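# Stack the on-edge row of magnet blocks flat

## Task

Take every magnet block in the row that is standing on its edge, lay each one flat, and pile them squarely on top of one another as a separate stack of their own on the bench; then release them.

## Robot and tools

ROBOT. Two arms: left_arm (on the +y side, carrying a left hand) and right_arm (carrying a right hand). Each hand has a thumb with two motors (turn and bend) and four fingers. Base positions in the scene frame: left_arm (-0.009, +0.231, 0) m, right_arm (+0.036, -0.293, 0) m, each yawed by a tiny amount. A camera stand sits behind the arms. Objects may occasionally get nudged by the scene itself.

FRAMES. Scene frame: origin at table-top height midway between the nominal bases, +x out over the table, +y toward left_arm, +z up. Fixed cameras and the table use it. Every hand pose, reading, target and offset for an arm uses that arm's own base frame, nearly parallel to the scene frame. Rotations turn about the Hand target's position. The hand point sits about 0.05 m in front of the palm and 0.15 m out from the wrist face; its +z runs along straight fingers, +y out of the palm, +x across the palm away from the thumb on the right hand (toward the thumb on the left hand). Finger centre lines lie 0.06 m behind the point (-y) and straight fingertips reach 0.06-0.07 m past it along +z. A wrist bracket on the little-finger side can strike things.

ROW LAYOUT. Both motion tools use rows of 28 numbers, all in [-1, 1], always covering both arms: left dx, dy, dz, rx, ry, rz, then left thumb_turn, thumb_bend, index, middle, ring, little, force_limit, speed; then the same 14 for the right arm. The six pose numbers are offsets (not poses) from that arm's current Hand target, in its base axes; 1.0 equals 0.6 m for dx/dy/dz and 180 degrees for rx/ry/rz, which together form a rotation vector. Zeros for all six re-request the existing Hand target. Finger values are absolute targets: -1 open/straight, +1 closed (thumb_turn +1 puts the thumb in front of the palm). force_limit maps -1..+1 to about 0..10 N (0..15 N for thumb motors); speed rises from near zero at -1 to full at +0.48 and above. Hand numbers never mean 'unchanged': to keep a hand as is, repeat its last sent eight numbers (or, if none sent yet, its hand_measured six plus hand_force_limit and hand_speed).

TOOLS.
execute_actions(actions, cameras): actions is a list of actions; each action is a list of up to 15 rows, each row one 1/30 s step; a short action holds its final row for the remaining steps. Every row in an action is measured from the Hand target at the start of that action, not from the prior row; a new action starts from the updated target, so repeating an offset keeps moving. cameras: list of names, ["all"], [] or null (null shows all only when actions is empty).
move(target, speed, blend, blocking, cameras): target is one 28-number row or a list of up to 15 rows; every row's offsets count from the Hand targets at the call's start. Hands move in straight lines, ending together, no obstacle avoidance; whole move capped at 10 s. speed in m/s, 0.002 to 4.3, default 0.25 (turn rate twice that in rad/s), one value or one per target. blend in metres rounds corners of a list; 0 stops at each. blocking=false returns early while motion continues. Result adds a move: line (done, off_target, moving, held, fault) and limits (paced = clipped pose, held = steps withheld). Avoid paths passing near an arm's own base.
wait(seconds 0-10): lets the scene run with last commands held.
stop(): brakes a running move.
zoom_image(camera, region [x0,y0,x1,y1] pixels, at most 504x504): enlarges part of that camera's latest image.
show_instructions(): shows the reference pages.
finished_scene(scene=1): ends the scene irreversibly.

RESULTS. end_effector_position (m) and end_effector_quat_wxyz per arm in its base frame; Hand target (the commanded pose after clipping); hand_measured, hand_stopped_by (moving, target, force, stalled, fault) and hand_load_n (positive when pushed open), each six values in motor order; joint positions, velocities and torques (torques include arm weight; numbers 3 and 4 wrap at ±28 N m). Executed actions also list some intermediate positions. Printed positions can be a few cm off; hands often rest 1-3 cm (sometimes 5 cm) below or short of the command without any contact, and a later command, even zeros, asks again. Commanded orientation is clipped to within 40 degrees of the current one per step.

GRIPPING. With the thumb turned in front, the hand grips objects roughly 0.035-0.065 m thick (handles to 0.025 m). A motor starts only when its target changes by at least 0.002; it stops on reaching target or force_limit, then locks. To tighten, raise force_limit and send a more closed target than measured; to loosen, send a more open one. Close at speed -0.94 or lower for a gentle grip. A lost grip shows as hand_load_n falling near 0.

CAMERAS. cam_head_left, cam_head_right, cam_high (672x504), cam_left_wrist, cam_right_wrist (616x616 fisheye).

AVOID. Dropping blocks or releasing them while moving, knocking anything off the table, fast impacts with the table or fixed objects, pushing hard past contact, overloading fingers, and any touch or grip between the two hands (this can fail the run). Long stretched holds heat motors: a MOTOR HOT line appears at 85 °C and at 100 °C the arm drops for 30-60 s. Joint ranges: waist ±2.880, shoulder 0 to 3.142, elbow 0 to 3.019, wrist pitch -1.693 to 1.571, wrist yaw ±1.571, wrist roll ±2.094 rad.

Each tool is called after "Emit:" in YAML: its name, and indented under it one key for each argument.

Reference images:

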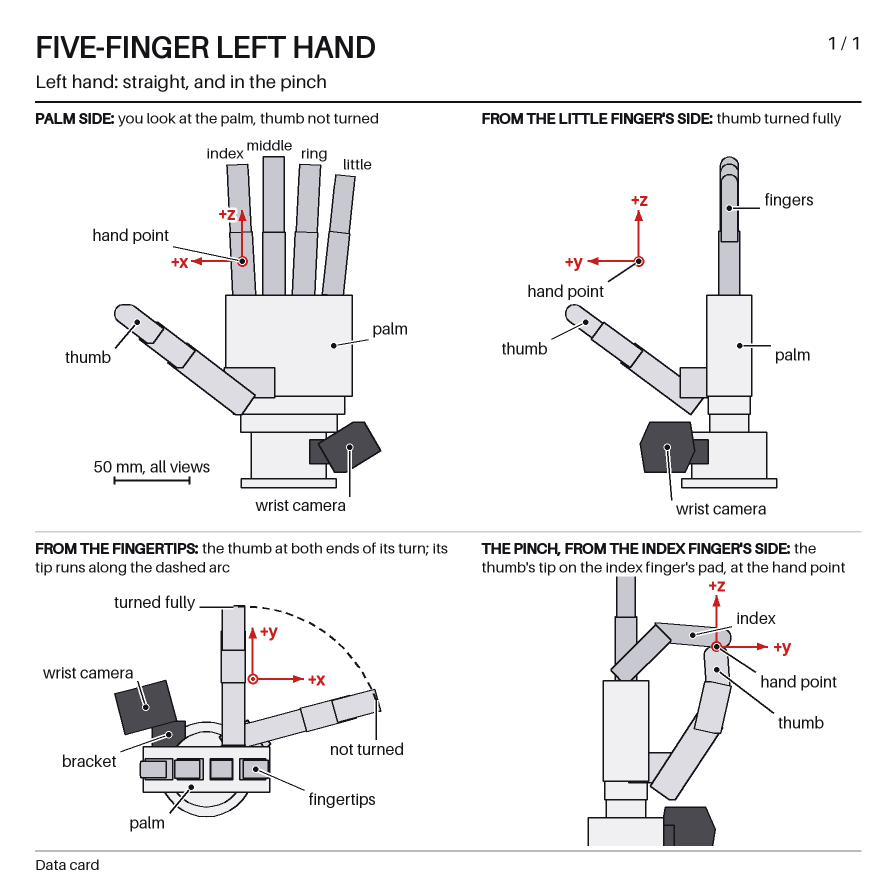

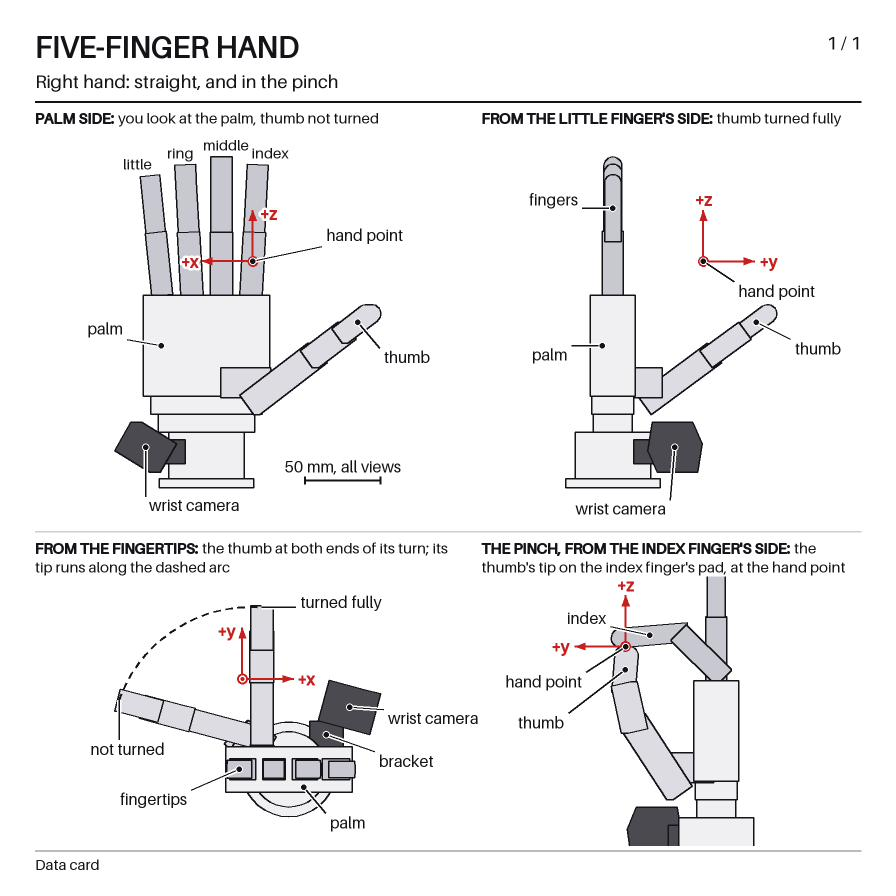

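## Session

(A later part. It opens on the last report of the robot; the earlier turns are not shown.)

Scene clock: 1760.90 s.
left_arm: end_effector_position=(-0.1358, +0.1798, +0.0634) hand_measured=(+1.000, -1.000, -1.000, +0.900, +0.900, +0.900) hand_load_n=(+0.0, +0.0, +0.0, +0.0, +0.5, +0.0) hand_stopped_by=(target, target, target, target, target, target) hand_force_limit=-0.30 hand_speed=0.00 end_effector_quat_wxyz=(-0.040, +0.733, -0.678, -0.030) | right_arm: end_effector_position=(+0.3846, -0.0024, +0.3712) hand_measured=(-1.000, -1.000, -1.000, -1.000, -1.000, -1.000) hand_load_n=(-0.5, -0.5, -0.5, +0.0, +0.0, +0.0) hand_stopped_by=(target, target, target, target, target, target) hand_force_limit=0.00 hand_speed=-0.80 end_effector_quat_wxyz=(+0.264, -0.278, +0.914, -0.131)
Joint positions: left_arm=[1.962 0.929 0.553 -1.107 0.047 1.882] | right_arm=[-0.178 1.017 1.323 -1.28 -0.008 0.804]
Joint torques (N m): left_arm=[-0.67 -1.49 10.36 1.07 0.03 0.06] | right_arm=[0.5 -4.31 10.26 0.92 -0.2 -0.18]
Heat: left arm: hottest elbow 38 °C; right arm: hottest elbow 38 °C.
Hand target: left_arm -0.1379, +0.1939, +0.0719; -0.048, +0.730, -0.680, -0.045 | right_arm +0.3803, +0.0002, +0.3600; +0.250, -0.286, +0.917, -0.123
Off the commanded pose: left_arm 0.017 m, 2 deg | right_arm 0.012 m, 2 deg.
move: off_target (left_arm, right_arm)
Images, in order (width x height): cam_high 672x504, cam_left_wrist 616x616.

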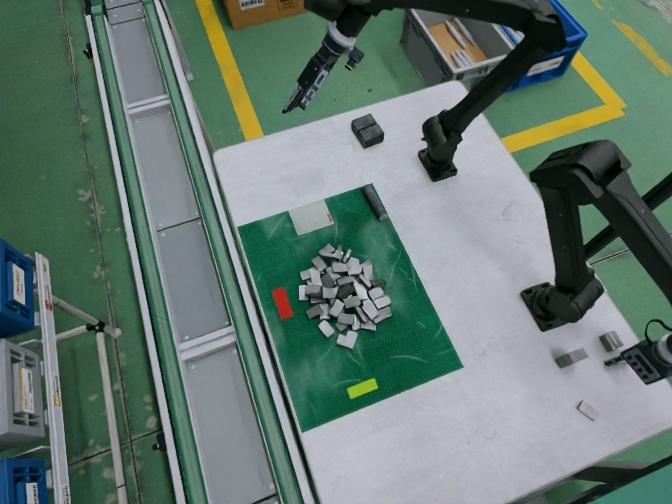

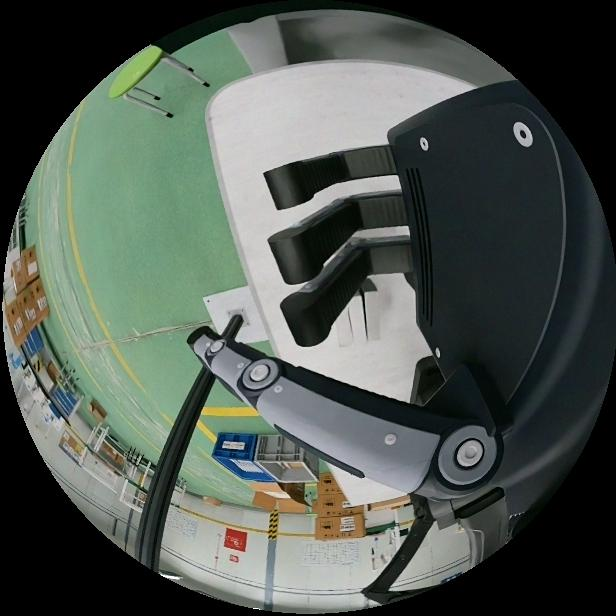

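Emit:
move:
  target:
    - [0.0,0.0,0.07,0,0,0, 1,-1,-1,0.9,0.9,0.9, -0.3, 0.0, 0,0,0, 0,0,0, -1,-1,-1,-1,-1,-1, 0, -0.8]
    - [0.035,0.0,0.25,-0.042,0,0, 1,-1,-1,-1,-1,-1, -0.3, 0.2, 0,0,0, 0,0,0, -1,-1,-1,-1,-1,-1, 0, -0.8]
  speed: [0.1,0.15]
  blend: [0,0]
  cameras: ["cam_left_wrist","cam_high"]

Emit:
zoom_image:
  camera: "cam_left_wrist"
  region: [230, 150, 430, 350]

Emit:
zoom_image:
  camera: "cam_high"
  region: [572, 310, 672, 410]

Scene clock: 1771.00 s.
left_arm: end_effector_position=(-0.1159, +0.1793, +0.2028) hand_measured=(+1.000, -1.000, -1.000, -1.000, -1.000, -1.000) hand_load_n=(+0.0, +0.0, -0.5, +0.0, +0.0, +0.0) hand_stopped_by=(target, target, target, target, target, target) hand_force_limit=-0.30 hand_speed=0.20 end_effector_quat_wxyz=(+0.010, +0.733, -0.680, +0.017) | right_arm: end_effector_position=(+0.3846, -0.0024, +0.3712) hand_measured=(-1.000, -1.000, -1.000, -1.000, -1.000, -1.000) hand_load_n=(+0.0, +0.0, +0.0, +0.0, +0.0, +0.0) hand_stopped_by=(target, target, target, target, target, target) hand_force_limit=0.00 hand_speed=-0.80 end_effector_quat_wxyz=(+0.264, -0.278, +0.914, -0.131)
Joint positions: left_arm=[1.838 0.933 0.92 -1.596 0 1.762] | right_arm=[-0.178 1.017 1.323 -1.28 -0.008 0.804]
Joint torques (N m): left_arm=[-0.5 -1.49 13.27 -0.05 -0.08 0.04] | right_arm=[0.62 -4.37 10.28 0.98 -0.22 -0.19]
Heat: left arm: hottest elbow 39 °C; right arm: hottest elbow 38 °C.
Hand target: left_arm -0.1169, +0.1939, +0.2219; +0.001, +0.731, -0.682, +0.000 | right_arm +0.3803, +0.0002, +0.3600; +0.250, -0.286, +0.917, -0.123
Off the commanded pose: left_arm 0.024 m, 2 deg | right_arm 0.012 m, 2 deg.
move: off_target (left_arm, right_arm); target 2's new numbers were sent with left_arm's hand 0.024 m and 2 deg from that target
Images, in order (width x height): cam_high 672x504, cam_left_wrist 616x616.

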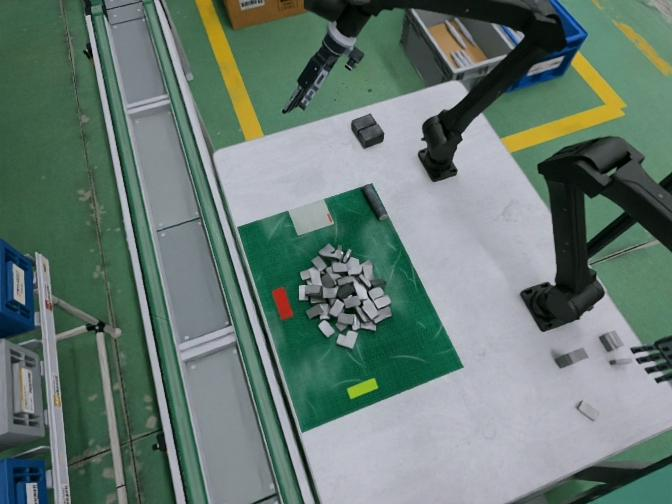

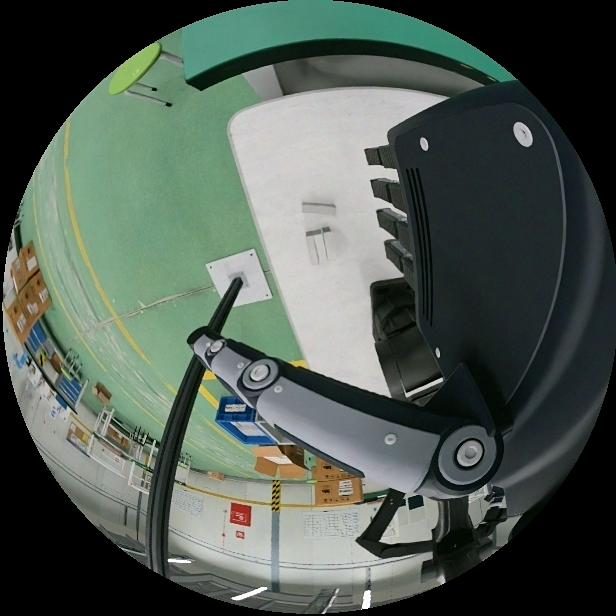

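Scaled by 2.520 from the camera's 616x616 image, which has a finer 880x880 frame.

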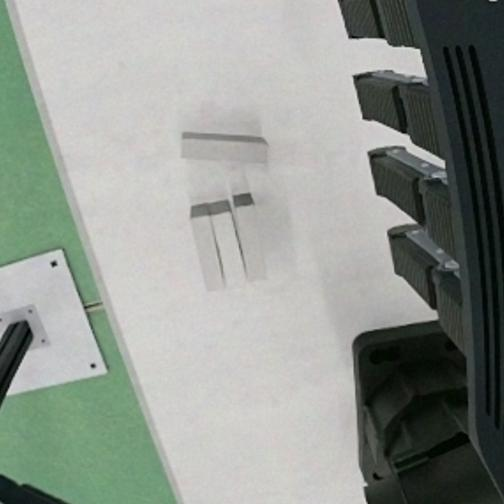

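Scaled by 5.040.

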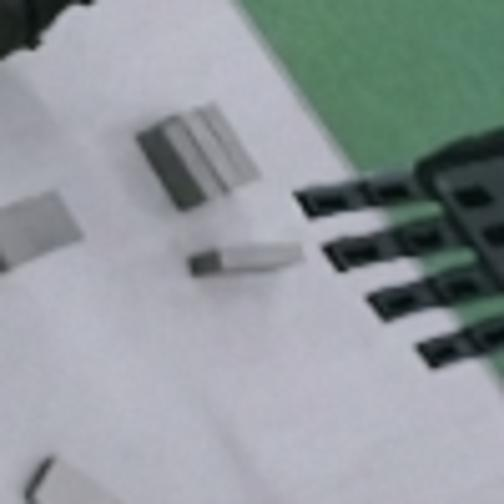

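Emit:
move:
  target:
    - [0.03,0.034,-0.1,0.434,-0.045,0.790, 1,-0.7,-0.45,-0.45,-1,-1, -0.3, 0.0, 0,0,0, 0,0,0, -1,-1,-1,-1,-1,-1, 0, -0.8]
  speed: [0.3]
  cameras: ["cam_left_wrist","cam_high"]

Emit:
zoom_image:
  camera: "cam_left_wrist"
  region: [80, 100, 280, 300]

Scene clock: 1851.77 s.
left_arm: end_effector_position=(-0.1018, +0.2126, +0.1609) hand_measured=(+1.000, -0.700, -0.450, -0.450, -1.000, -1.000) hand_load_n=(+0.0, +0.0, +0.0, +0.0, +0.0, +0.0) hand_stopped_by=(target, target, target, target, target, target) hand_force_limit=-0.30 hand_speed=0.00 end_effector_quat_wxyz=(-0.381, +0.699, +0.533, -0.288) | right_arm: end_effector_position=(+0.3846, -0.0024, +0.3712) hand_measured=(-1.000, -1.000, -1.000, -1.000, -1.000, -1.000) hand_load_n=(+0.0, +0.0, +0.0, +0.0, +0.0, +0.0) hand_stopped_by=(target, target, target, target, target, target) hand_force_limit=0.00 hand_speed=-0.80 end_effector_quat_wxyz=(+0.264, -0.278, +0.914, -0.131)
Joint positions: left_arm=[1.47 0.601 0.569 -1.282 -0.973 -1.267] | right_arm=[-0.178 1.017 1.323 -1.28 -0.008 0.804]
Joint torques (N m): left_arm=[-0.73 2.2 9.62 0.44 -0.73 0.03] | right_arm=[0.21 -4.13 10.28 0.92 -0.21 -0.15]
Motor temperatures (°C): left_arm=[25 26 43 22 22 23] | right_arm=[24 26 38 24 24 21]
Heat: left arm: hottest elbow 43 °C; right arm: hottest elbow 38 °C.
Hand target: left_arm -0.0990, +0.2144, +0.1621; -0.381, +0.702, +0.529, -0.288 | right_arm +0.3803, +0.0002, +0.3600; +0.250, -0.286, +0.917, -0.123
Off the commanded pose: left_arm 0.004 m, 1 deg | right_arm 0.012 m, 2 deg.
move: off_target (right_arm)
Images, in order (width x height): cam_high 672x504, cam_left_wrist 616x616.

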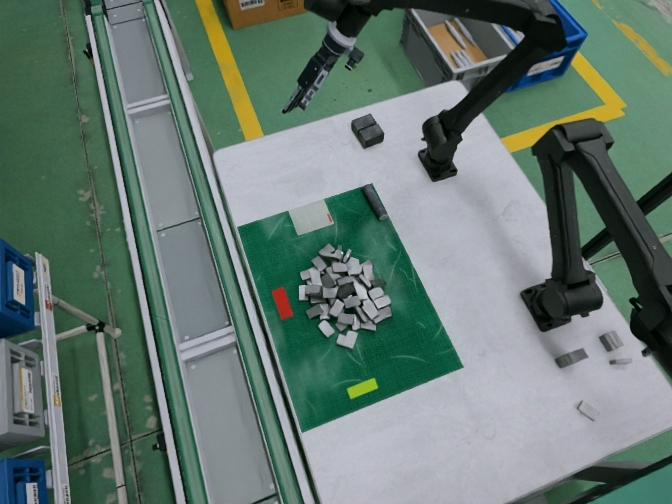

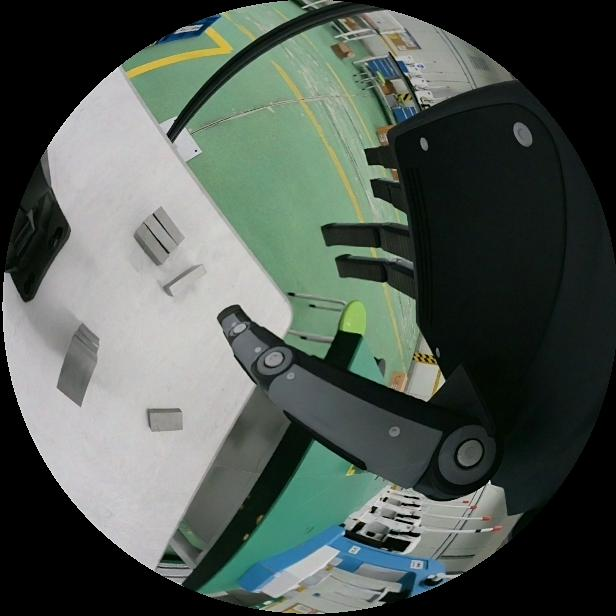

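Scaled by 2.520 from the camera's 616x616 image, which has a finer 880x880 frame.

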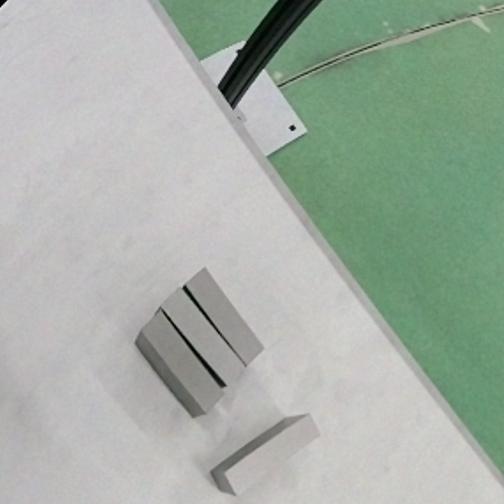

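Emit:
move:
  target:
    - [0.0,0.0,-0.19,0,0,0, 1,-0.7,-0.45,-0.45,-1,-1, -0.3, 0.0, 0,0,0, 0,0,0, -1,-1,-1,-1,-1,-1, 0, -0.8]
  speed: [0.12]
  cameras: ["cam_left_wrist"]

Emit:
zoom_image:
  camera: "cam_left_wrist"
  region: [150, 150, 400, 400]

Scene clock: 1857.17 s.
left_arm: end_effector_position=(-0.1006, +0.2144, +0.0515) hand_measured=(+1.000, -0.700, -0.450, -0.450, -1.000, -1.000) hand_load_n=(+0.0, +0.0, +0.0, +0.0, +0.0, +0.0) hand_stopped_by=(target, target, target, target, target, target) hand_force_limit=-0.30 hand_speed=0.00 end_effector_quat_wxyz=(-0.380, +0.699, +0.533, -0.288) | right_arm: end_effector_position=(+0.3846, -0.0024, +0.3712) hand_measured=(-1.000, -1.000, -1.000, -1.000, -1.000, -1.000) hand_load_n=(-0.5, +0.0, +0.0, +0.0, -0.5, +0.0) hand_stopped_by=(target, target, target, target, target, target) hand_force_limit=0.00 hand_speed=-0.80 end_effector_quat_wxyz=(+0.264, -0.278, +0.914, -0.131)
Joint positions: left_arm=[1.463 0.722 0.311 -0.915 -0.975 -1.28] | right_arm=[-0.178 1.017 1.323 -1.28 -0.008 0.804]
Joint torques (N m): left_arm=[-0.21 1.32 7.86 1.24 -0.66 0.14] | right_arm=[0.44 -4.07 10.29 0.94 -0.21 -0.16]
Heat: left arm: hottest elbow 42 °C; right arm: hottest elbow 38 °C.
Hand target: left_arm -0.0990, +0.2144, +0.0480; -0.381, +0.702, +0.529, -0.288 | right_arm +0.3803, +0.0002, +0.3600; +0.250, -0.286, +0.917, -0.123
Off the commanded pose: left_arm 0.004 m, 1 deg | right_arm 0.012 m, 2 deg.
move: off_target (right_arm)
Images, in order (width x height): cam_left_wrist 616x616.

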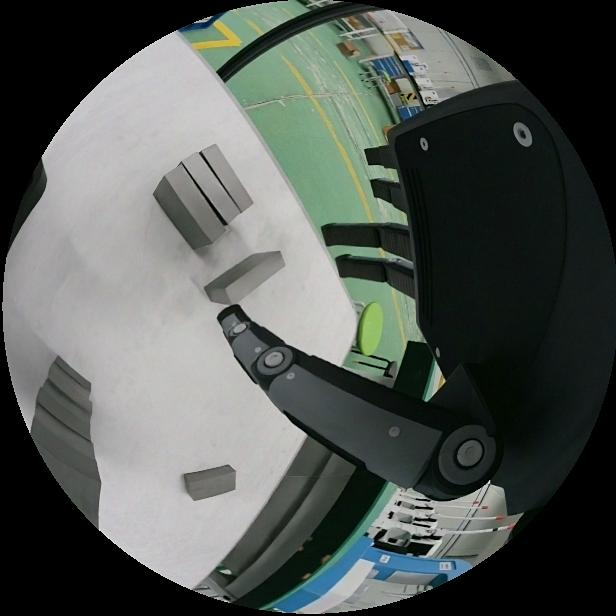

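Scaled by 2.016 from the camera's 616x616 image, which has a finer 880x880 frame.

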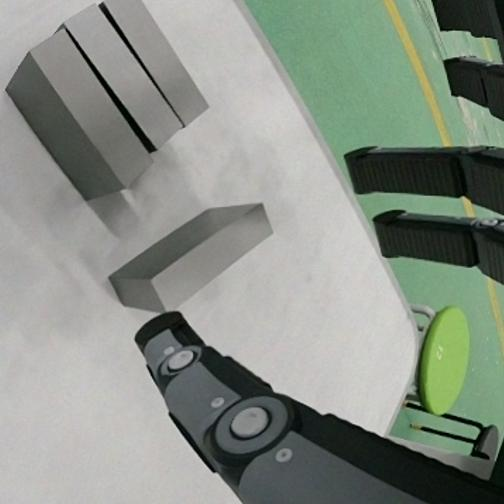

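Emit:
move:
  target:
    - [0.005,-0.0193,0.0,0,0,-0.008, 1,-0.7,-0.45,-0.45,-1,-1, -0.3, 0.0, 0,0,0, 0,0,0, -1,-1,-1,-1,-1,-1, 0, -0.8]
    - [0.005,-0.0193,-0.039,0,0,-0.008, 1,-0.7,-0.45,-0.45,-1,-1, -0.3, 0.0, 0,0,0, 0,0,0, -1,-1,-1,-1,-1,-1, 0, -0.8]
  speed: [0.08,0.06]
  cameras: ["cam_left_wrist"]

Emit:
zoom_image:
  camera: "cam_left_wrist"
  region: [150, 150, 400, 400]

Scene clock: 1890.67 s.
left_arm: end_effector_position=(-0.0982, +0.2037, +0.0292) hand_measured=(+1.000, -0.700, -0.450, -0.450, -1.000, -1.000) hand_load_n=(+0.0, +0.0, +0.0, +0.0, +0.0, +0.0) hand_stopped_by=(target, target, target, target, target, target) hand_force_limit=-0.30 hand_speed=0.00 end_effector_quat_wxyz=(-0.385, +0.703, +0.526, -0.283) | right_arm: end_effector_position=(+0.3846, -0.0024, +0.3712) hand_measured=(-1.000, -1.000, -1.000, -1.000, -1.000, -1.000) hand_load_n=(+0.0, +0.0, +0.0, -0.5, +0.0, +0.0) hand_stopped_by=(target, target, target, target, target, target) hand_force_limit=0.00 hand_speed=-0.80 end_effector_quat_wxyz=(+0.264, -0.278, +0.914, -0.131)
Joint positions: left_arm=[1.445 0.702 0.24 -0.854 -0.975 -1.275] | right_arm=[-0.178 1.017 1.323 -1.28 -0.008 0.804]
Joint torques (N m): left_arm=[-0.5 1.96 7.38 1.22 -0.63 0.14] | right_arm=[0.56 -4.19 10.3 0.92 -0.22 -0.18]
Heat: left arm: hottest elbow 39 °C; right arm: hottest elbow 38 °C.
Hand target: left_arm -0.0960, +0.2027, +0.0245; -0.385, +0.708, +0.520, -0.283 | right_arm +0.3803, +0.0002, +0.3600; +0.250, -0.286, +0.917, -0.123
Off the commanded pose: left_arm 0.005 m, 1 deg | right_arm 0.012 m, 2 deg.
move: off_target (right_arm)
Images, in order (width x height): cam_left_wrist 616x616.

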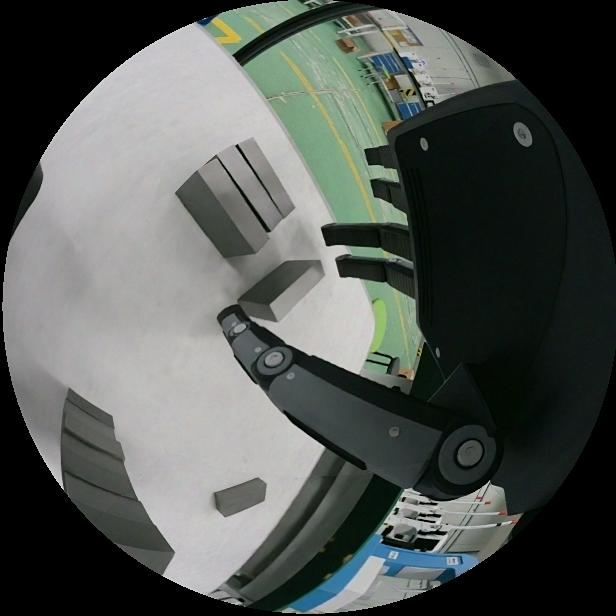

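Scaled by 2.016 from the camera's 616x616 image, which has a finer 880x880 frame.

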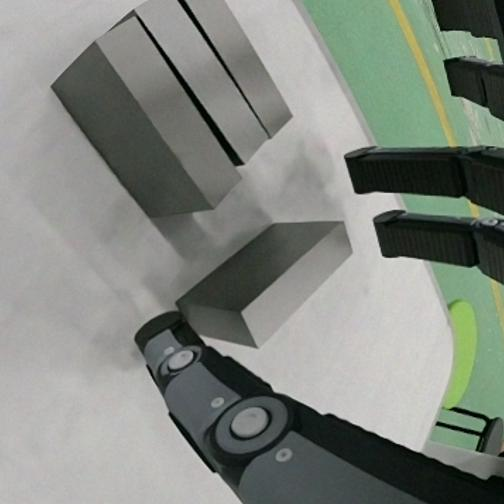

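Emit:
move:
  target:
    - [0.0,0.002,-0.004,0,0,0.01, 1,-0.55,-0.05,-0.05,-1,-1, -0.4, -0.85, 0,0,0, 0,0,0, -1,-1,-1,-1,-1,-1, 0, -0.8]
  speed: [0.06]
  cameras: ["cam_left_wrist"]

Emit:
zoom_image:
  camera: "cam_left_wrist"
  region: [150, 150, 400, 400]

Scene clock: 1923.17 s.
left_arm: end_effector_position=(-0.0999, +0.2022, +0.0230) hand_measured=(+1.000, -0.550, -0.092, -0.050, -1.000, -1.000) hand_load_n=(-0.5, +3.0, +4.5, +0.0, +0.0, +0.0) hand_stopped_by=(target, target, force, target, target, target) hand_force_limit=-0.40 hand_speed=-0.85 end_effector_quat_wxyz=(-0.381, +0.696, +0.534, -0.292) | right_arm: end_effector_position=(+0.3846, -0.0024, +0.3712) hand_measured=(-1.000, -1.000, -1.000, -1.000, -1.000, -1.000) hand_load_n=(+0.0, -0.5, +0.0, +0.0, +0.0, +0.0) hand_stopped_by=(target, target, target, target, target, target) hand_force_limit=0.00 hand_speed=-0.80 end_effector_quat_wxyz=(+0.264, -0.278, +0.914, -0.131)
Joint positions: left_arm=[1.439 0.758 0.24 -0.854 -0.989 -1.335] | right_arm=[-0.178 1.017 1.323 -1.28 -0.008 0.804]
Joint torques (N m): left_arm=[-0.79 1.79 8.12 0.58 -0.47 0.05] | right_arm=[0.38 -4.31 10.26 0.94 -0.23 -0.18]
Motor temperatures (°C): left_arm=[25 26 38 22 22 23] | right_arm=[24 26 38 24 24 21]
Heat: left arm: hottest elbow 38 °C; right arm: hottest elbow 38 °C.
Hand target: left_arm -0.0959, +0.2040, +0.0222; -0.380, +0.700, +0.531, -0.289 | right_arm +0.3803, +0.0002, +0.3600; +0.250, -0.286, +0.917, -0.123
Off the commanded pose: left_arm 0.004 m, 1 deg | right_arm 0.012 m, 2 deg.
move: off_target (right_arm)
Images, in order (width x height): cam_left_wrist 616x616.

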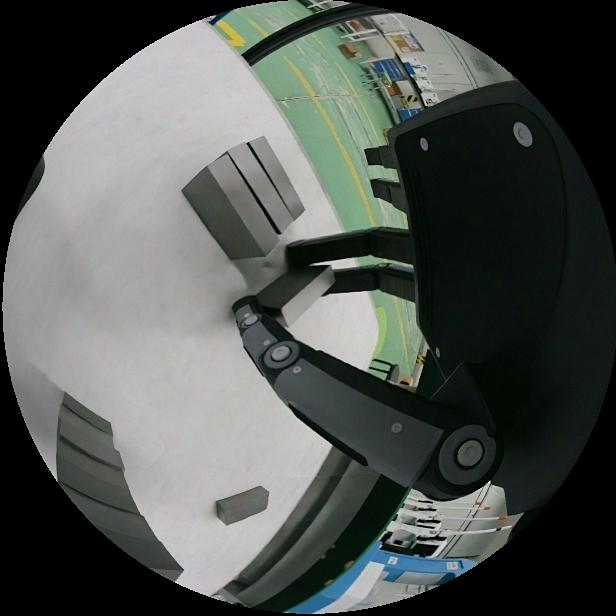

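Scaled by 2.016 from the camera's 616x616 image, which has a finer 880x880 frame.

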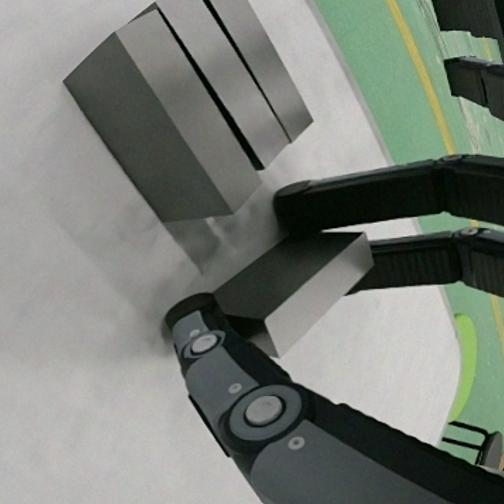

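Emit:
move:
  target:
    - [0.0,0.0,0.0,0,0,0, 1,-0.65,-0.3,-0.45,-1,-1, -0.4, -0.3, 0,0,0, 0,0,0, -1,-1,-1,-1,-1,-1, 0, -0.8]
    - [0.0,-0.012,0.004,0,0,0, 1,-0.65,-0.3,-0.45,-1,-1, -0.4, -0.3, 0,0,0, 0,0,0, -1,-1,-1,-1,-1,-1, 0, -0.8]
  speed: [0.06, 0.06]
  cameras: ["cam_left_wrist"]

Emit:
zoom_image:
  camera: "cam_left_wrist"
  region: [150, 150, 400, 400]

Scene clock: 1939.47 s.
left_arm: end_effector_position=(-0.0985, +0.1972, +0.0249) hand_measured=(+1.000, -0.650, -0.300, -0.450, -1.000, -1.000) hand_load_n=(+0.0, +0.5, +0.0, +0.0, +0.0, +0.0) hand_stopped_by=(target, target, target, target, target, target) hand_force_limit=-0.40 hand_speed=-0.30 end_effector_quat_wxyz=(-0.378, +0.698, +0.534, -0.292) | right_arm: end_effector_position=(+0.3846, -0.0024, +0.3712) hand_measured=(-1.000, -1.000, -1.000, -1.000, -1.000, -1.000) hand_load_n=(-0.5, +0.0, +0.0, +0.0, +0.0, +0.0) hand_stopped_by=(target, target, target, target, target, target) hand_force_limit=0.00 hand_speed=-0.80 end_effector_quat_wxyz=(+0.264, -0.278, +0.914, -0.131)
Joint positions: left_arm=[1.431 0.73 0.24 -0.897 -0.985 -1.348] | right_arm=[-0.178 1.017 1.323 -1.28 -0.008 0.804]
Joint torques (N m): left_arm=[-0.62 0.73 7.75 0.32 -0.67 0.03] | right_arm=[0.5 -4.07 10.19 1.01 -0.21 -0.17]
Heat: left arm: hottest elbow 38 °C; right arm: hottest elbow 38 °C.
Hand target: left_arm -0.0959, +0.1967, +0.0245; -0.380, +0.700, +0.531, -0.289 | right_arm +0.3803, +0.0002, +0.3600; +0.250, -0.286, +0.917, -0.123
Off the commanded pose: left_arm 0.003 m, 1 deg | right_arm 0.012 m, 2 deg.
move: off_target (right_arm)
Images, in order (width x height): cam_left_wrist 616x616.

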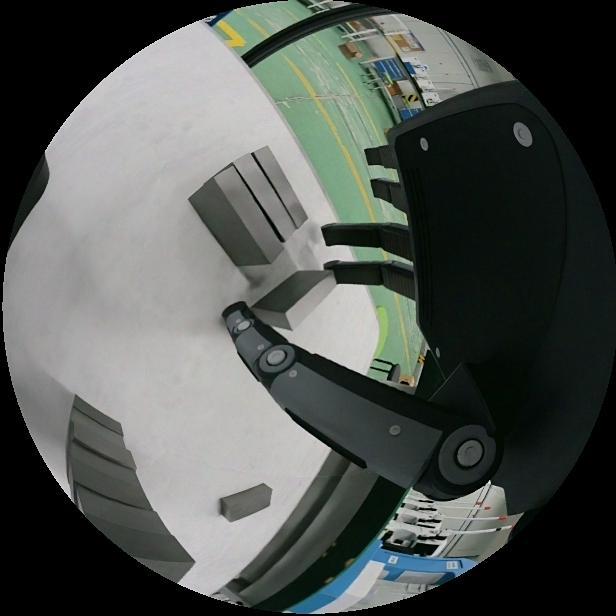

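Scaled by 2.016 from the camera's 616x616 image, which has a finer 880x880 frame.

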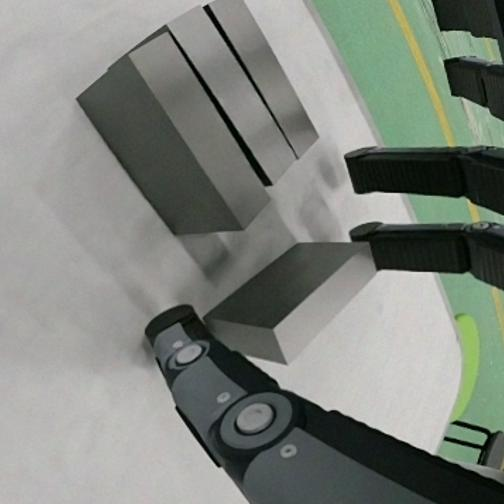

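Emit:
move:
  target:
    - [0.0,0.0,0.0,0,0,0, 1,-0.48,0.1,-0.45,-1,-1, -0.1, -0.8, 0,0,0, 0,0,0, -1,-1,-1,-1,-1,-1, 0, -0.8]
  speed: [0.06]
  cameras: ["cam_left_wrist"]

Emit:
zoom_image:
  camera: "cam_left_wrist"
  region: [150, 150, 400, 400]

Scene clock: 1945.40 s.
left_arm: end_effector_position=(-0.0985, +0.1973, +0.0250) hand_measured=(+1.000, -0.542, -0.082, -0.450, -1.000, -1.000) hand_load_n=(-1.0, +8.0, +9.5, +0.0, +0.0, +0.0) hand_stopped_by=(target, force, force, target, target, target) hand_force_limit=-0.10 hand_speed=-0.80 end_effector_quat_wxyz=(-0.379, +0.698, +0.534, -0.291) | right_arm: end_effector_position=(+0.3846, -0.0024, +0.3712) hand_measured=(-1.000, -1.000, -1.000, -1.000, -1.000, -1.000) hand_load_n=(+0.0, +0.0, +0.0, +0.0, +0.0, +0.0) hand_stopped_by=(target, target, target, target, target, target) hand_force_limit=0.00 hand_speed=-0.80 end_effector_quat_wxyz=(+0.264, -0.278, +0.914, -0.131)
Joint positions: left_arm=[1.43 0.73 0.24 -0.897 -0.985 -1.349] | right_arm=[-0.178 1.017 1.323 -1.28 -0.008 0.804]
Joint torques (N m): left_arm=[-0.67 0.73 7.76 0.32 -0.66 0.05] | right_arm=[0.38 -4.19 10.22 0.92 -0.23 -0.17]
Heat: left arm: hottest elbow 38 °C; right arm: hottest elbow 38 °C.
Hand target: left_arm -0.0959, +0.1968, +0.0245; -0.380, +0.700, +0.531, -0.289 | right_arm +0.3803, +0.0002, +0.3600; +0.250, -0.286, +0.917, -0.123
Off the commanded pose: left_arm 0.003 m, 1 deg | right_arm 0.012 m, 2 deg.
move: off_target (right_arm)
Images, in order (width x height): cam_left_wrist 616x616.

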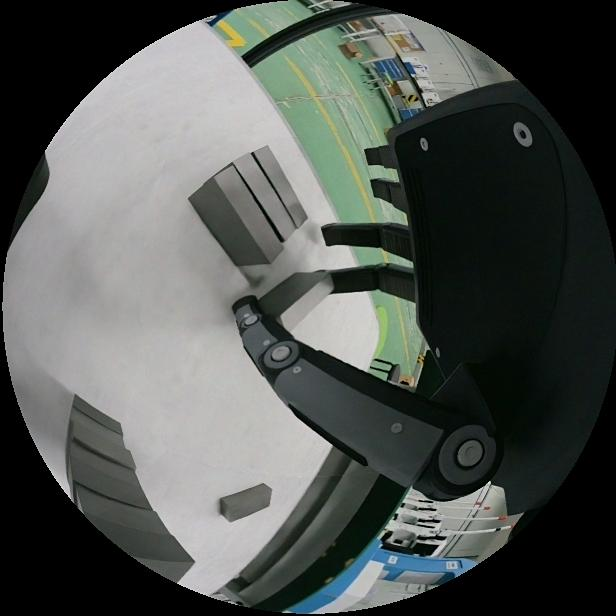

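Scaled by 2.016 from the camera's 616x616 image, which has a finer 880x880 frame.

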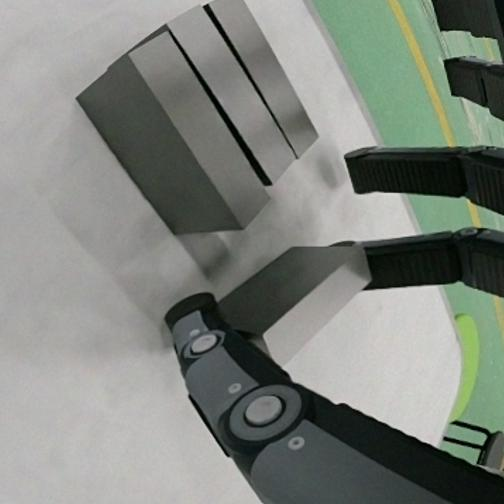

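Emit:
move:
  target:
    - [0.005,0.05,0.10,0,0,0, 1,-0.48,0.1,-0.45,-1,-1, -0.1, -0.8, 0,0,0, 0,0,0, -1,-1,-1,-1,-1,-1, 0, -0.8]
  speed: [0.06]
  cameras: ["cam_left_wrist"]

Scene clock: 2017.07 s.
left_arm: end_effector_position=(-0.0966, +0.2053, +0.0589) hand_measured=(+1.000, -0.542, -0.082, -0.450, -1.000, -1.000) hand_load_n=(-1.0, +8.5, +9.0, +0.0, +0.0, +0.0) hand_stopped_by=(target, force, force, target, target, target) hand_force_limit=-0.10 hand_speed=-0.80 end_effector_quat_wxyz=(-0.364, +0.708, +0.523, -0.304) | right_arm: end_effector_position=(+0.3846, -0.0024, +0.3712) hand_measured=(-1.000, -1.000, -1.000, -1.000, -1.000, -1.000) hand_load_n=(+0.0, +0.0, +0.0, +0.0, +0.0, +0.0) hand_stopped_by=(target, target, target, target, target, target) hand_force_limit=0.00 hand_speed=-0.80 end_effector_quat_wxyz=(+0.264, -0.278, +0.914, -0.131)
Joint positions: left_arm=[1.43 0.73 0.346 -1.038 -0.981 -1.333] | right_arm=[-0.178 1.017 1.323 -1.28 -0.008 0.804]
Joint torques (N m): left_arm=[0.26 1.44 13.57 0.29 -0.72 0.11] | right_arm=[0.5 -4.13 10.32 0.91 -0.23 -0.17]
Heat: left arm: hottest elbow 37 °C; right arm: hottest elbow 38 °C.
Hand target: left_arm -0.0929, +0.2268, +0.0846; -0.380, +0.700, +0.531, -0.289 | right_arm +0.3803, +0.0002, +0.3600; +0.250, -0.286, +0.917, -0.123
Off the commanded pose: left_arm 0.034 m, 3 deg | right_arm 0.012 m, 2 deg.
move: off_target (left_arm, right_arm)
Images, in order (width x height): cam_left_wrist 616x616.

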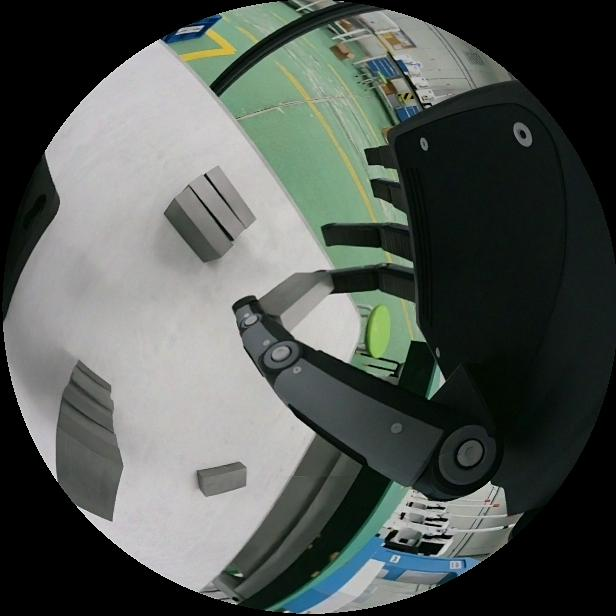

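Emit:
move:
  target:
    - [0.15,0.06,0.0757,-0.05,0.04,-0.07, 1,-0.48,0.1,-0.45,-1,-1, -0.1, -0.8, 0,0,0, 0,0,0, -1,-1,-1,-1,-1,-1, 0, -0.8]
    - [0.368,0.0887,0.0757,-0.1796,0.1385,-0.2356, 1,-0.48,0.1,-0.45,-1,-1, -0.1, -0.8, 0,0,0, 0,0,0, -1,-1,-1,-1,-1,-1, 0, -0.8]
  speed: [0.12,0.15]
  blend: [0.03,0]
  cameras: ["cam_left_wrist","cam_high","cam_head_left"]

Scene clock: 2032.83 s.
left_arm: end_effector_position=(+0.1092, +0.2683, +0.1182) hand_measured=(+1.000, -0.542, -0.082, -0.450, -1.000, -1.000) hand_load_n=(-1.0, +8.5, +9.5, +0.0, +0.0, +0.0) hand_stopped_by=(target, force, force, target, target, target) hand_force_limit=-0.10 hand_speed=-0.80 end_effector_quat_wxyz=(-0.343, +0.838, +0.056, -0.421) | right_arm: end_effector_position=(+0.3846, -0.0024, +0.3712) hand_measured=(-1.000, -1.000, -1.000, -1.000, -1.000, -1.000) hand_load_n=(+0.0, +0.0, +0.0, +0.0, +0.0, +0.0) hand_stopped_by=(target, target, target, target, target, target) hand_force_limit=0.00 hand_speed=-0.80 end_effector_quat_wxyz=(+0.264, -0.278, +0.914, -0.131)
Joint positions: left_arm=[0.684 1.404 0.866 -1.566 -1.074 -1.343] | right_arm=[-0.178 1.017 1.323 -1.28 -0.008 0.804]
Joint torques (N m): left_arm=[-0.44 -6.71 10.99 -0.64 -0.73 0.26] | right_arm=[0.44 -4.25 10.32 0.94 -0.21 -0.18]
Heat: left arm: hottest elbow 40 °C; right arm: hottest elbow 38 °C.
Hand target: left_arm +0.1278, +0.2800, +0.1300; -0.355, +0.840, +0.058, -0.406 | right_arm +0.3803, +0.0002, +0.3600; +0.250, -0.286, +0.917, -0.123
Off the commanded pose: left_arm 0.025 m, 2 deg | right_arm 0.012 m, 2 deg.
move: off_target (left_arm, right_arm)
Images, in order (width x height): cam_head_left 672x504, cam_high 672x504, cam_left_wrist 616x616.

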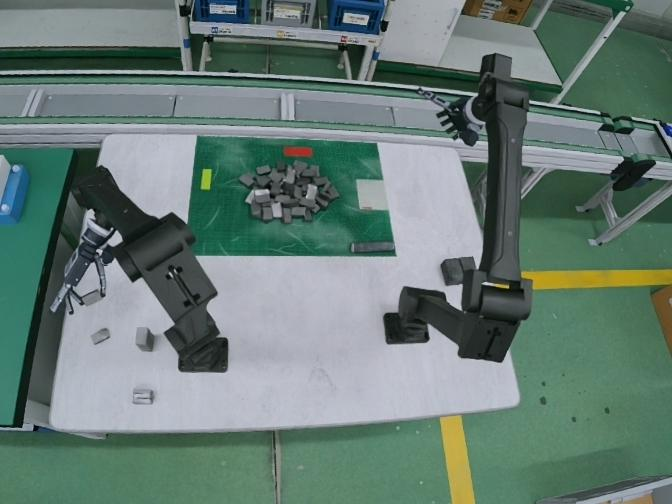

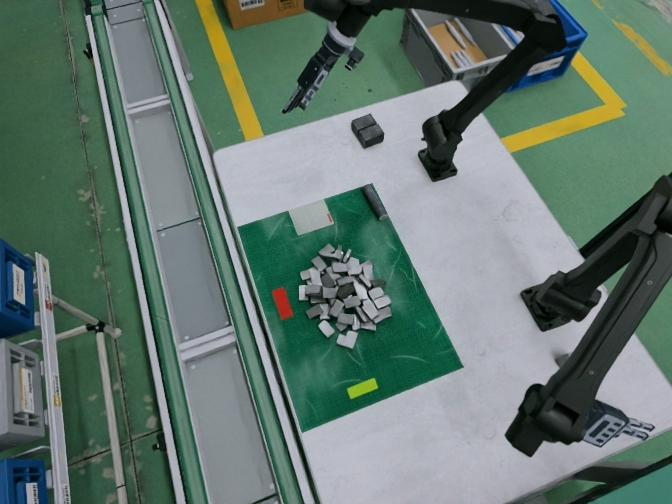

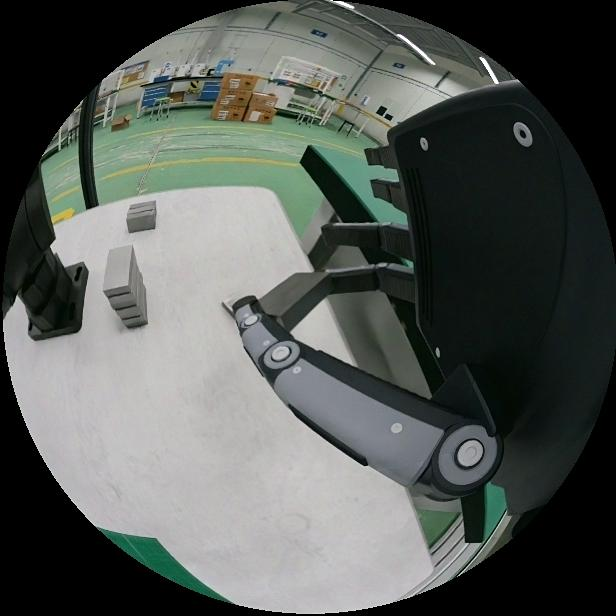

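Emit:
move:
  target:
    - [0.0,0.0,-0.15,0,0,0, 1,-0.48,0.1,-0.45,-1,-1, -0.1, -0.8, 0,0,0, 0,0,0, -1,-1,-1,-1,-1,-1, 0, -0.8]
  speed: [0.12]
  cameras: ["cam_left_wrist"]

Scene clock: 2040.63 s.
left_arm: end_effector_position=(+0.1267, +0.2826, +0.0414) hand_measured=(+1.000, -0.542, -0.082, -0.450, -1.000, -1.000) hand_load_n=(-0.5, +8.5, +9.5, +0.0, +0.0, +0.0) hand_stopped_by=(target, force, force, target, target, target) hand_force_limit=-0.10 hand_speed=-0.80 end_effector_quat_wxyz=(-0.354, +0.840, +0.067, -0.405) | right_arm: end_effector_position=(+0.3846, -0.0024, +0.3712) hand_measured=(-1.000, -1.000, -1.000, -1.000, -1.000, -1.000) hand_load_n=(+0.0, +0.0, +0.0, +0.0, +0.0, +0.0) hand_stopped_by=(target, target, target, target, target, target) hand_force_limit=0.00 hand_speed=-0.80 end_effector_quat_wxyz=(+0.264, -0.278, +0.914, -0.131)
Joint positions: left_arm=[0.684 1.571 0.814 -1.303 -1.074 -1.342] | right_arm=[-0.178 1.017 1.323 -1.28 -0.008 0.804]
Joint torques (N m): left_arm=[-0.38 -8.7 5.03 -0.2 -0.74 0.21] | right_arm=[0.38 -4.13 10.28 0.98 -0.21 -0.18]
Heat: left arm: hottest elbow 39 °C; right arm: hottest elbow 38 °C.
Hand target: left_arm +0.1279, +0.2800, +0.0400; -0.355, +0.840, +0.058, -0.406 | right_arm +0.3803, +0.0002, +0.3600; +0.250, -0.286, +0.917, -0.123
Off the commanded pose: left_arm 0.003 m, 1 deg | right_arm 0.012 m, 2 deg.
move: off_target (right_arm)
Images, in order (width x height): cam_left_wrist 616x616.

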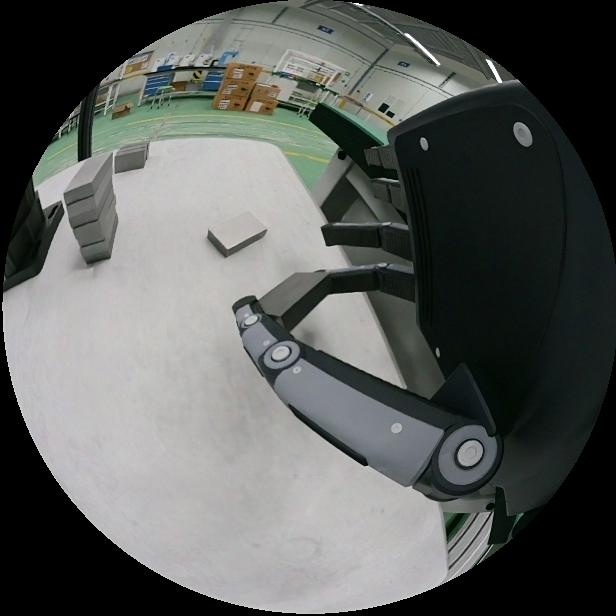

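Emit:
move:
  target:
    - [0.0,0.0,-0.035,0,0,0, 1,-0.48,0.1,-0.45,-1,-1, -0.1, -0.8, 0,0,0, 0,0,0, -1,-1,-1,-1,-1,-1, 0, -0.8]
  speed: [0.05]
  cameras: ["cam_left_wrist"]

Emit:
zoom_image:
  camera: "cam_left_wrist"
  region: [150, 150, 400, 400]

Scene clock: 2047.43 s.
left_arm: end_effector_position=(+0.1279, +0.2835, +0.0218) hand_measured=(+1.000, -0.542, -0.082, -0.450, -1.000, -1.000) hand_load_n=(-0.5, +8.5, +9.0, +0.0, +0.0, +0.0) hand_stopped_by=(target, force, force, target, target, target) hand_force_limit=-0.10 hand_speed=-0.80 end_effector_quat_wxyz=(-0.356, +0.840, +0.069, -0.403) | right_arm: end_effector_position=(+0.3846, -0.0024, +0.3712) hand_measured=(-1.000, -1.000, -1.000, -1.000, -1.000, -1.000) hand_load_n=(+0.0, +0.0, +0.0, +0.0, +0.0, +0.0) hand_stopped_by=(target, target, target, target, target, target) hand_force_limit=0.00 hand_speed=-0.80 end_effector_quat_wxyz=(+0.264, -0.278, +0.914, -0.131)
Joint positions: left_arm=[0.684 1.613 0.798 -1.237 -1.074 -1.342] | right_arm=[-0.178 1.017 1.323 -1.28 -0.008 0.804]
Joint torques (N m): left_arm=[-0.5 -8.29 4.59 -0.2 -0.74 0.23] | right_arm=[0.62 -4.13 10.35 0.92 -0.22 -0.17]
Heat: left arm: hottest elbow 38 °C; right arm: hottest elbow 38 °C.
Hand target: left_arm +0.1278, +0.2800, +0.0189; -0.355, +0.840, +0.058, -0.406 | right_arm +0.3803, +0.0002, +0.3600; +0.250, -0.286, +0.917, -0.123
Off the commanded pose: left_arm 0.004 m, 1 deg | right_arm 0.012 m, 2 deg.
move: off_target (right_arm)
Images, in order (width x height): cam_left_wrist 616x616.

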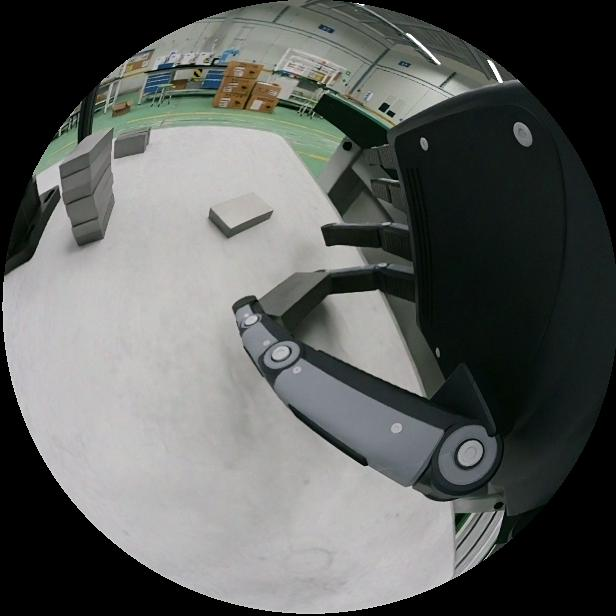

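Scaled by 2.016 from the camera's 616x616 image, which has a finer 880x880 frame.

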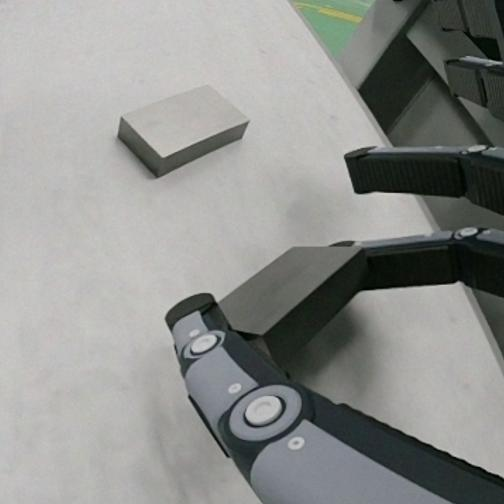

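Emit:
move:
  target:
    - [0.0,-0.003,-0.007,0,0,0, 1,-0.48,0.1,-0.45,-1,-1, -0.1, -0.8, 0,0,0, 0,0,0, -1,-1,-1,-1,-1,-1, 0, -0.8]
    - [0.0,-0.003,-0.007,0,0,0, 1,-0.68,-0.35,-0.45,-1,-1, -0.1, -0.7, 0,0,0, 0,0,0, -1,-1,-1,-1,-1,-1, 0, -0.8]
  speed: [0.05,0.05]
  cameras: ["cam_left_wrist"]

Emit:
zoom_image:
  camera: "cam_left_wrist"
  region: [150, 150, 400, 400]

Scene clock: 2055.43 s.
left_arm: end_effector_position=(+0.1292, +0.2838, +0.0198) hand_measured=(+1.000, -0.680, -0.350, -0.450, -1.000, -1.000) hand_load_n=(+0.0, +0.0, +0.0, +0.0, +0.0, +0.0) hand_stopped_by=(target, target, target, target, target, target) hand_force_limit=-0.10 hand_speed=-0.70 end_effector_quat_wxyz=(-0.357, +0.841, +0.069, -0.402) | right_arm: end_effector_position=(+0.3846, -0.0024, +0.3712) hand_measured=(-1.000, -1.000, -1.000, -1.000, -1.000, -1.000) hand_load_n=(+0.0, -0.5, +0.0, +0.0, +0.0, +0.0) hand_stopped_by=(target, target, target, target, target, target) hand_force_limit=0.00 hand_speed=-0.80 end_effector_quat_wxyz=(+0.264, -0.278, +0.914, -0.131)
Joint positions: left_arm=[0.682 1.618 0.798 -1.23 -1.074 -1.342] | right_arm=[-0.178 1.017 1.323 -1.28 -0.008 0.804]
Joint torques (N m): left_arm=[-0.5 -8.18 4.07 -0.2 -0.67 0.17] | right_arm=[0.62 -4.25 10.22 0.88 -0.21 -0.18]
Heat: left arm: hottest elbow 37 °C; right arm: hottest elbow 38 °C.
Hand target: left_arm +0.1278, +0.2781, +0.0147; -0.355, +0.840, +0.058, -0.406 | right_arm +0.3803, +0.0002, +0.3600; +0.250, -0.286, +0.917, -0.123
Off the commanded pose: left_arm 0.008 m, 1 deg | right_arm 0.012 m, 2 deg.
move: off_target (right_arm)
Images, in order (width x height): cam_left_wrist 616x616.

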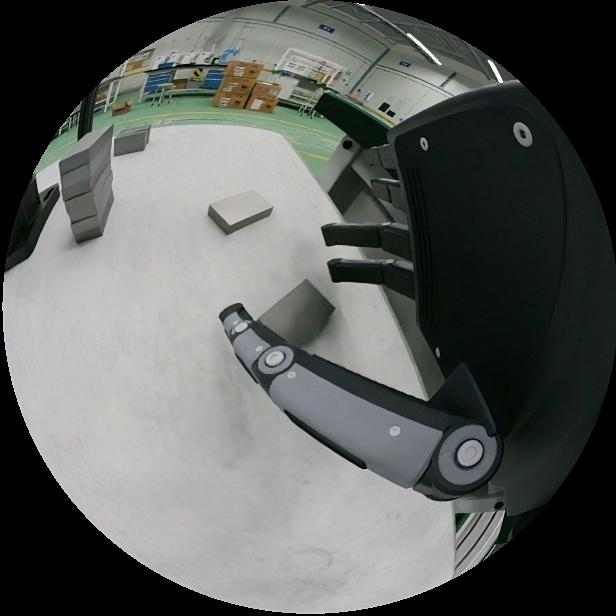

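Scaled by 2.016 from the camera's 616x616 image, which has a finer 880x880 frame.

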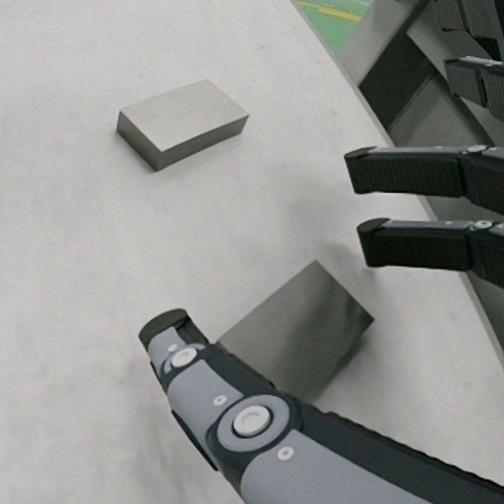

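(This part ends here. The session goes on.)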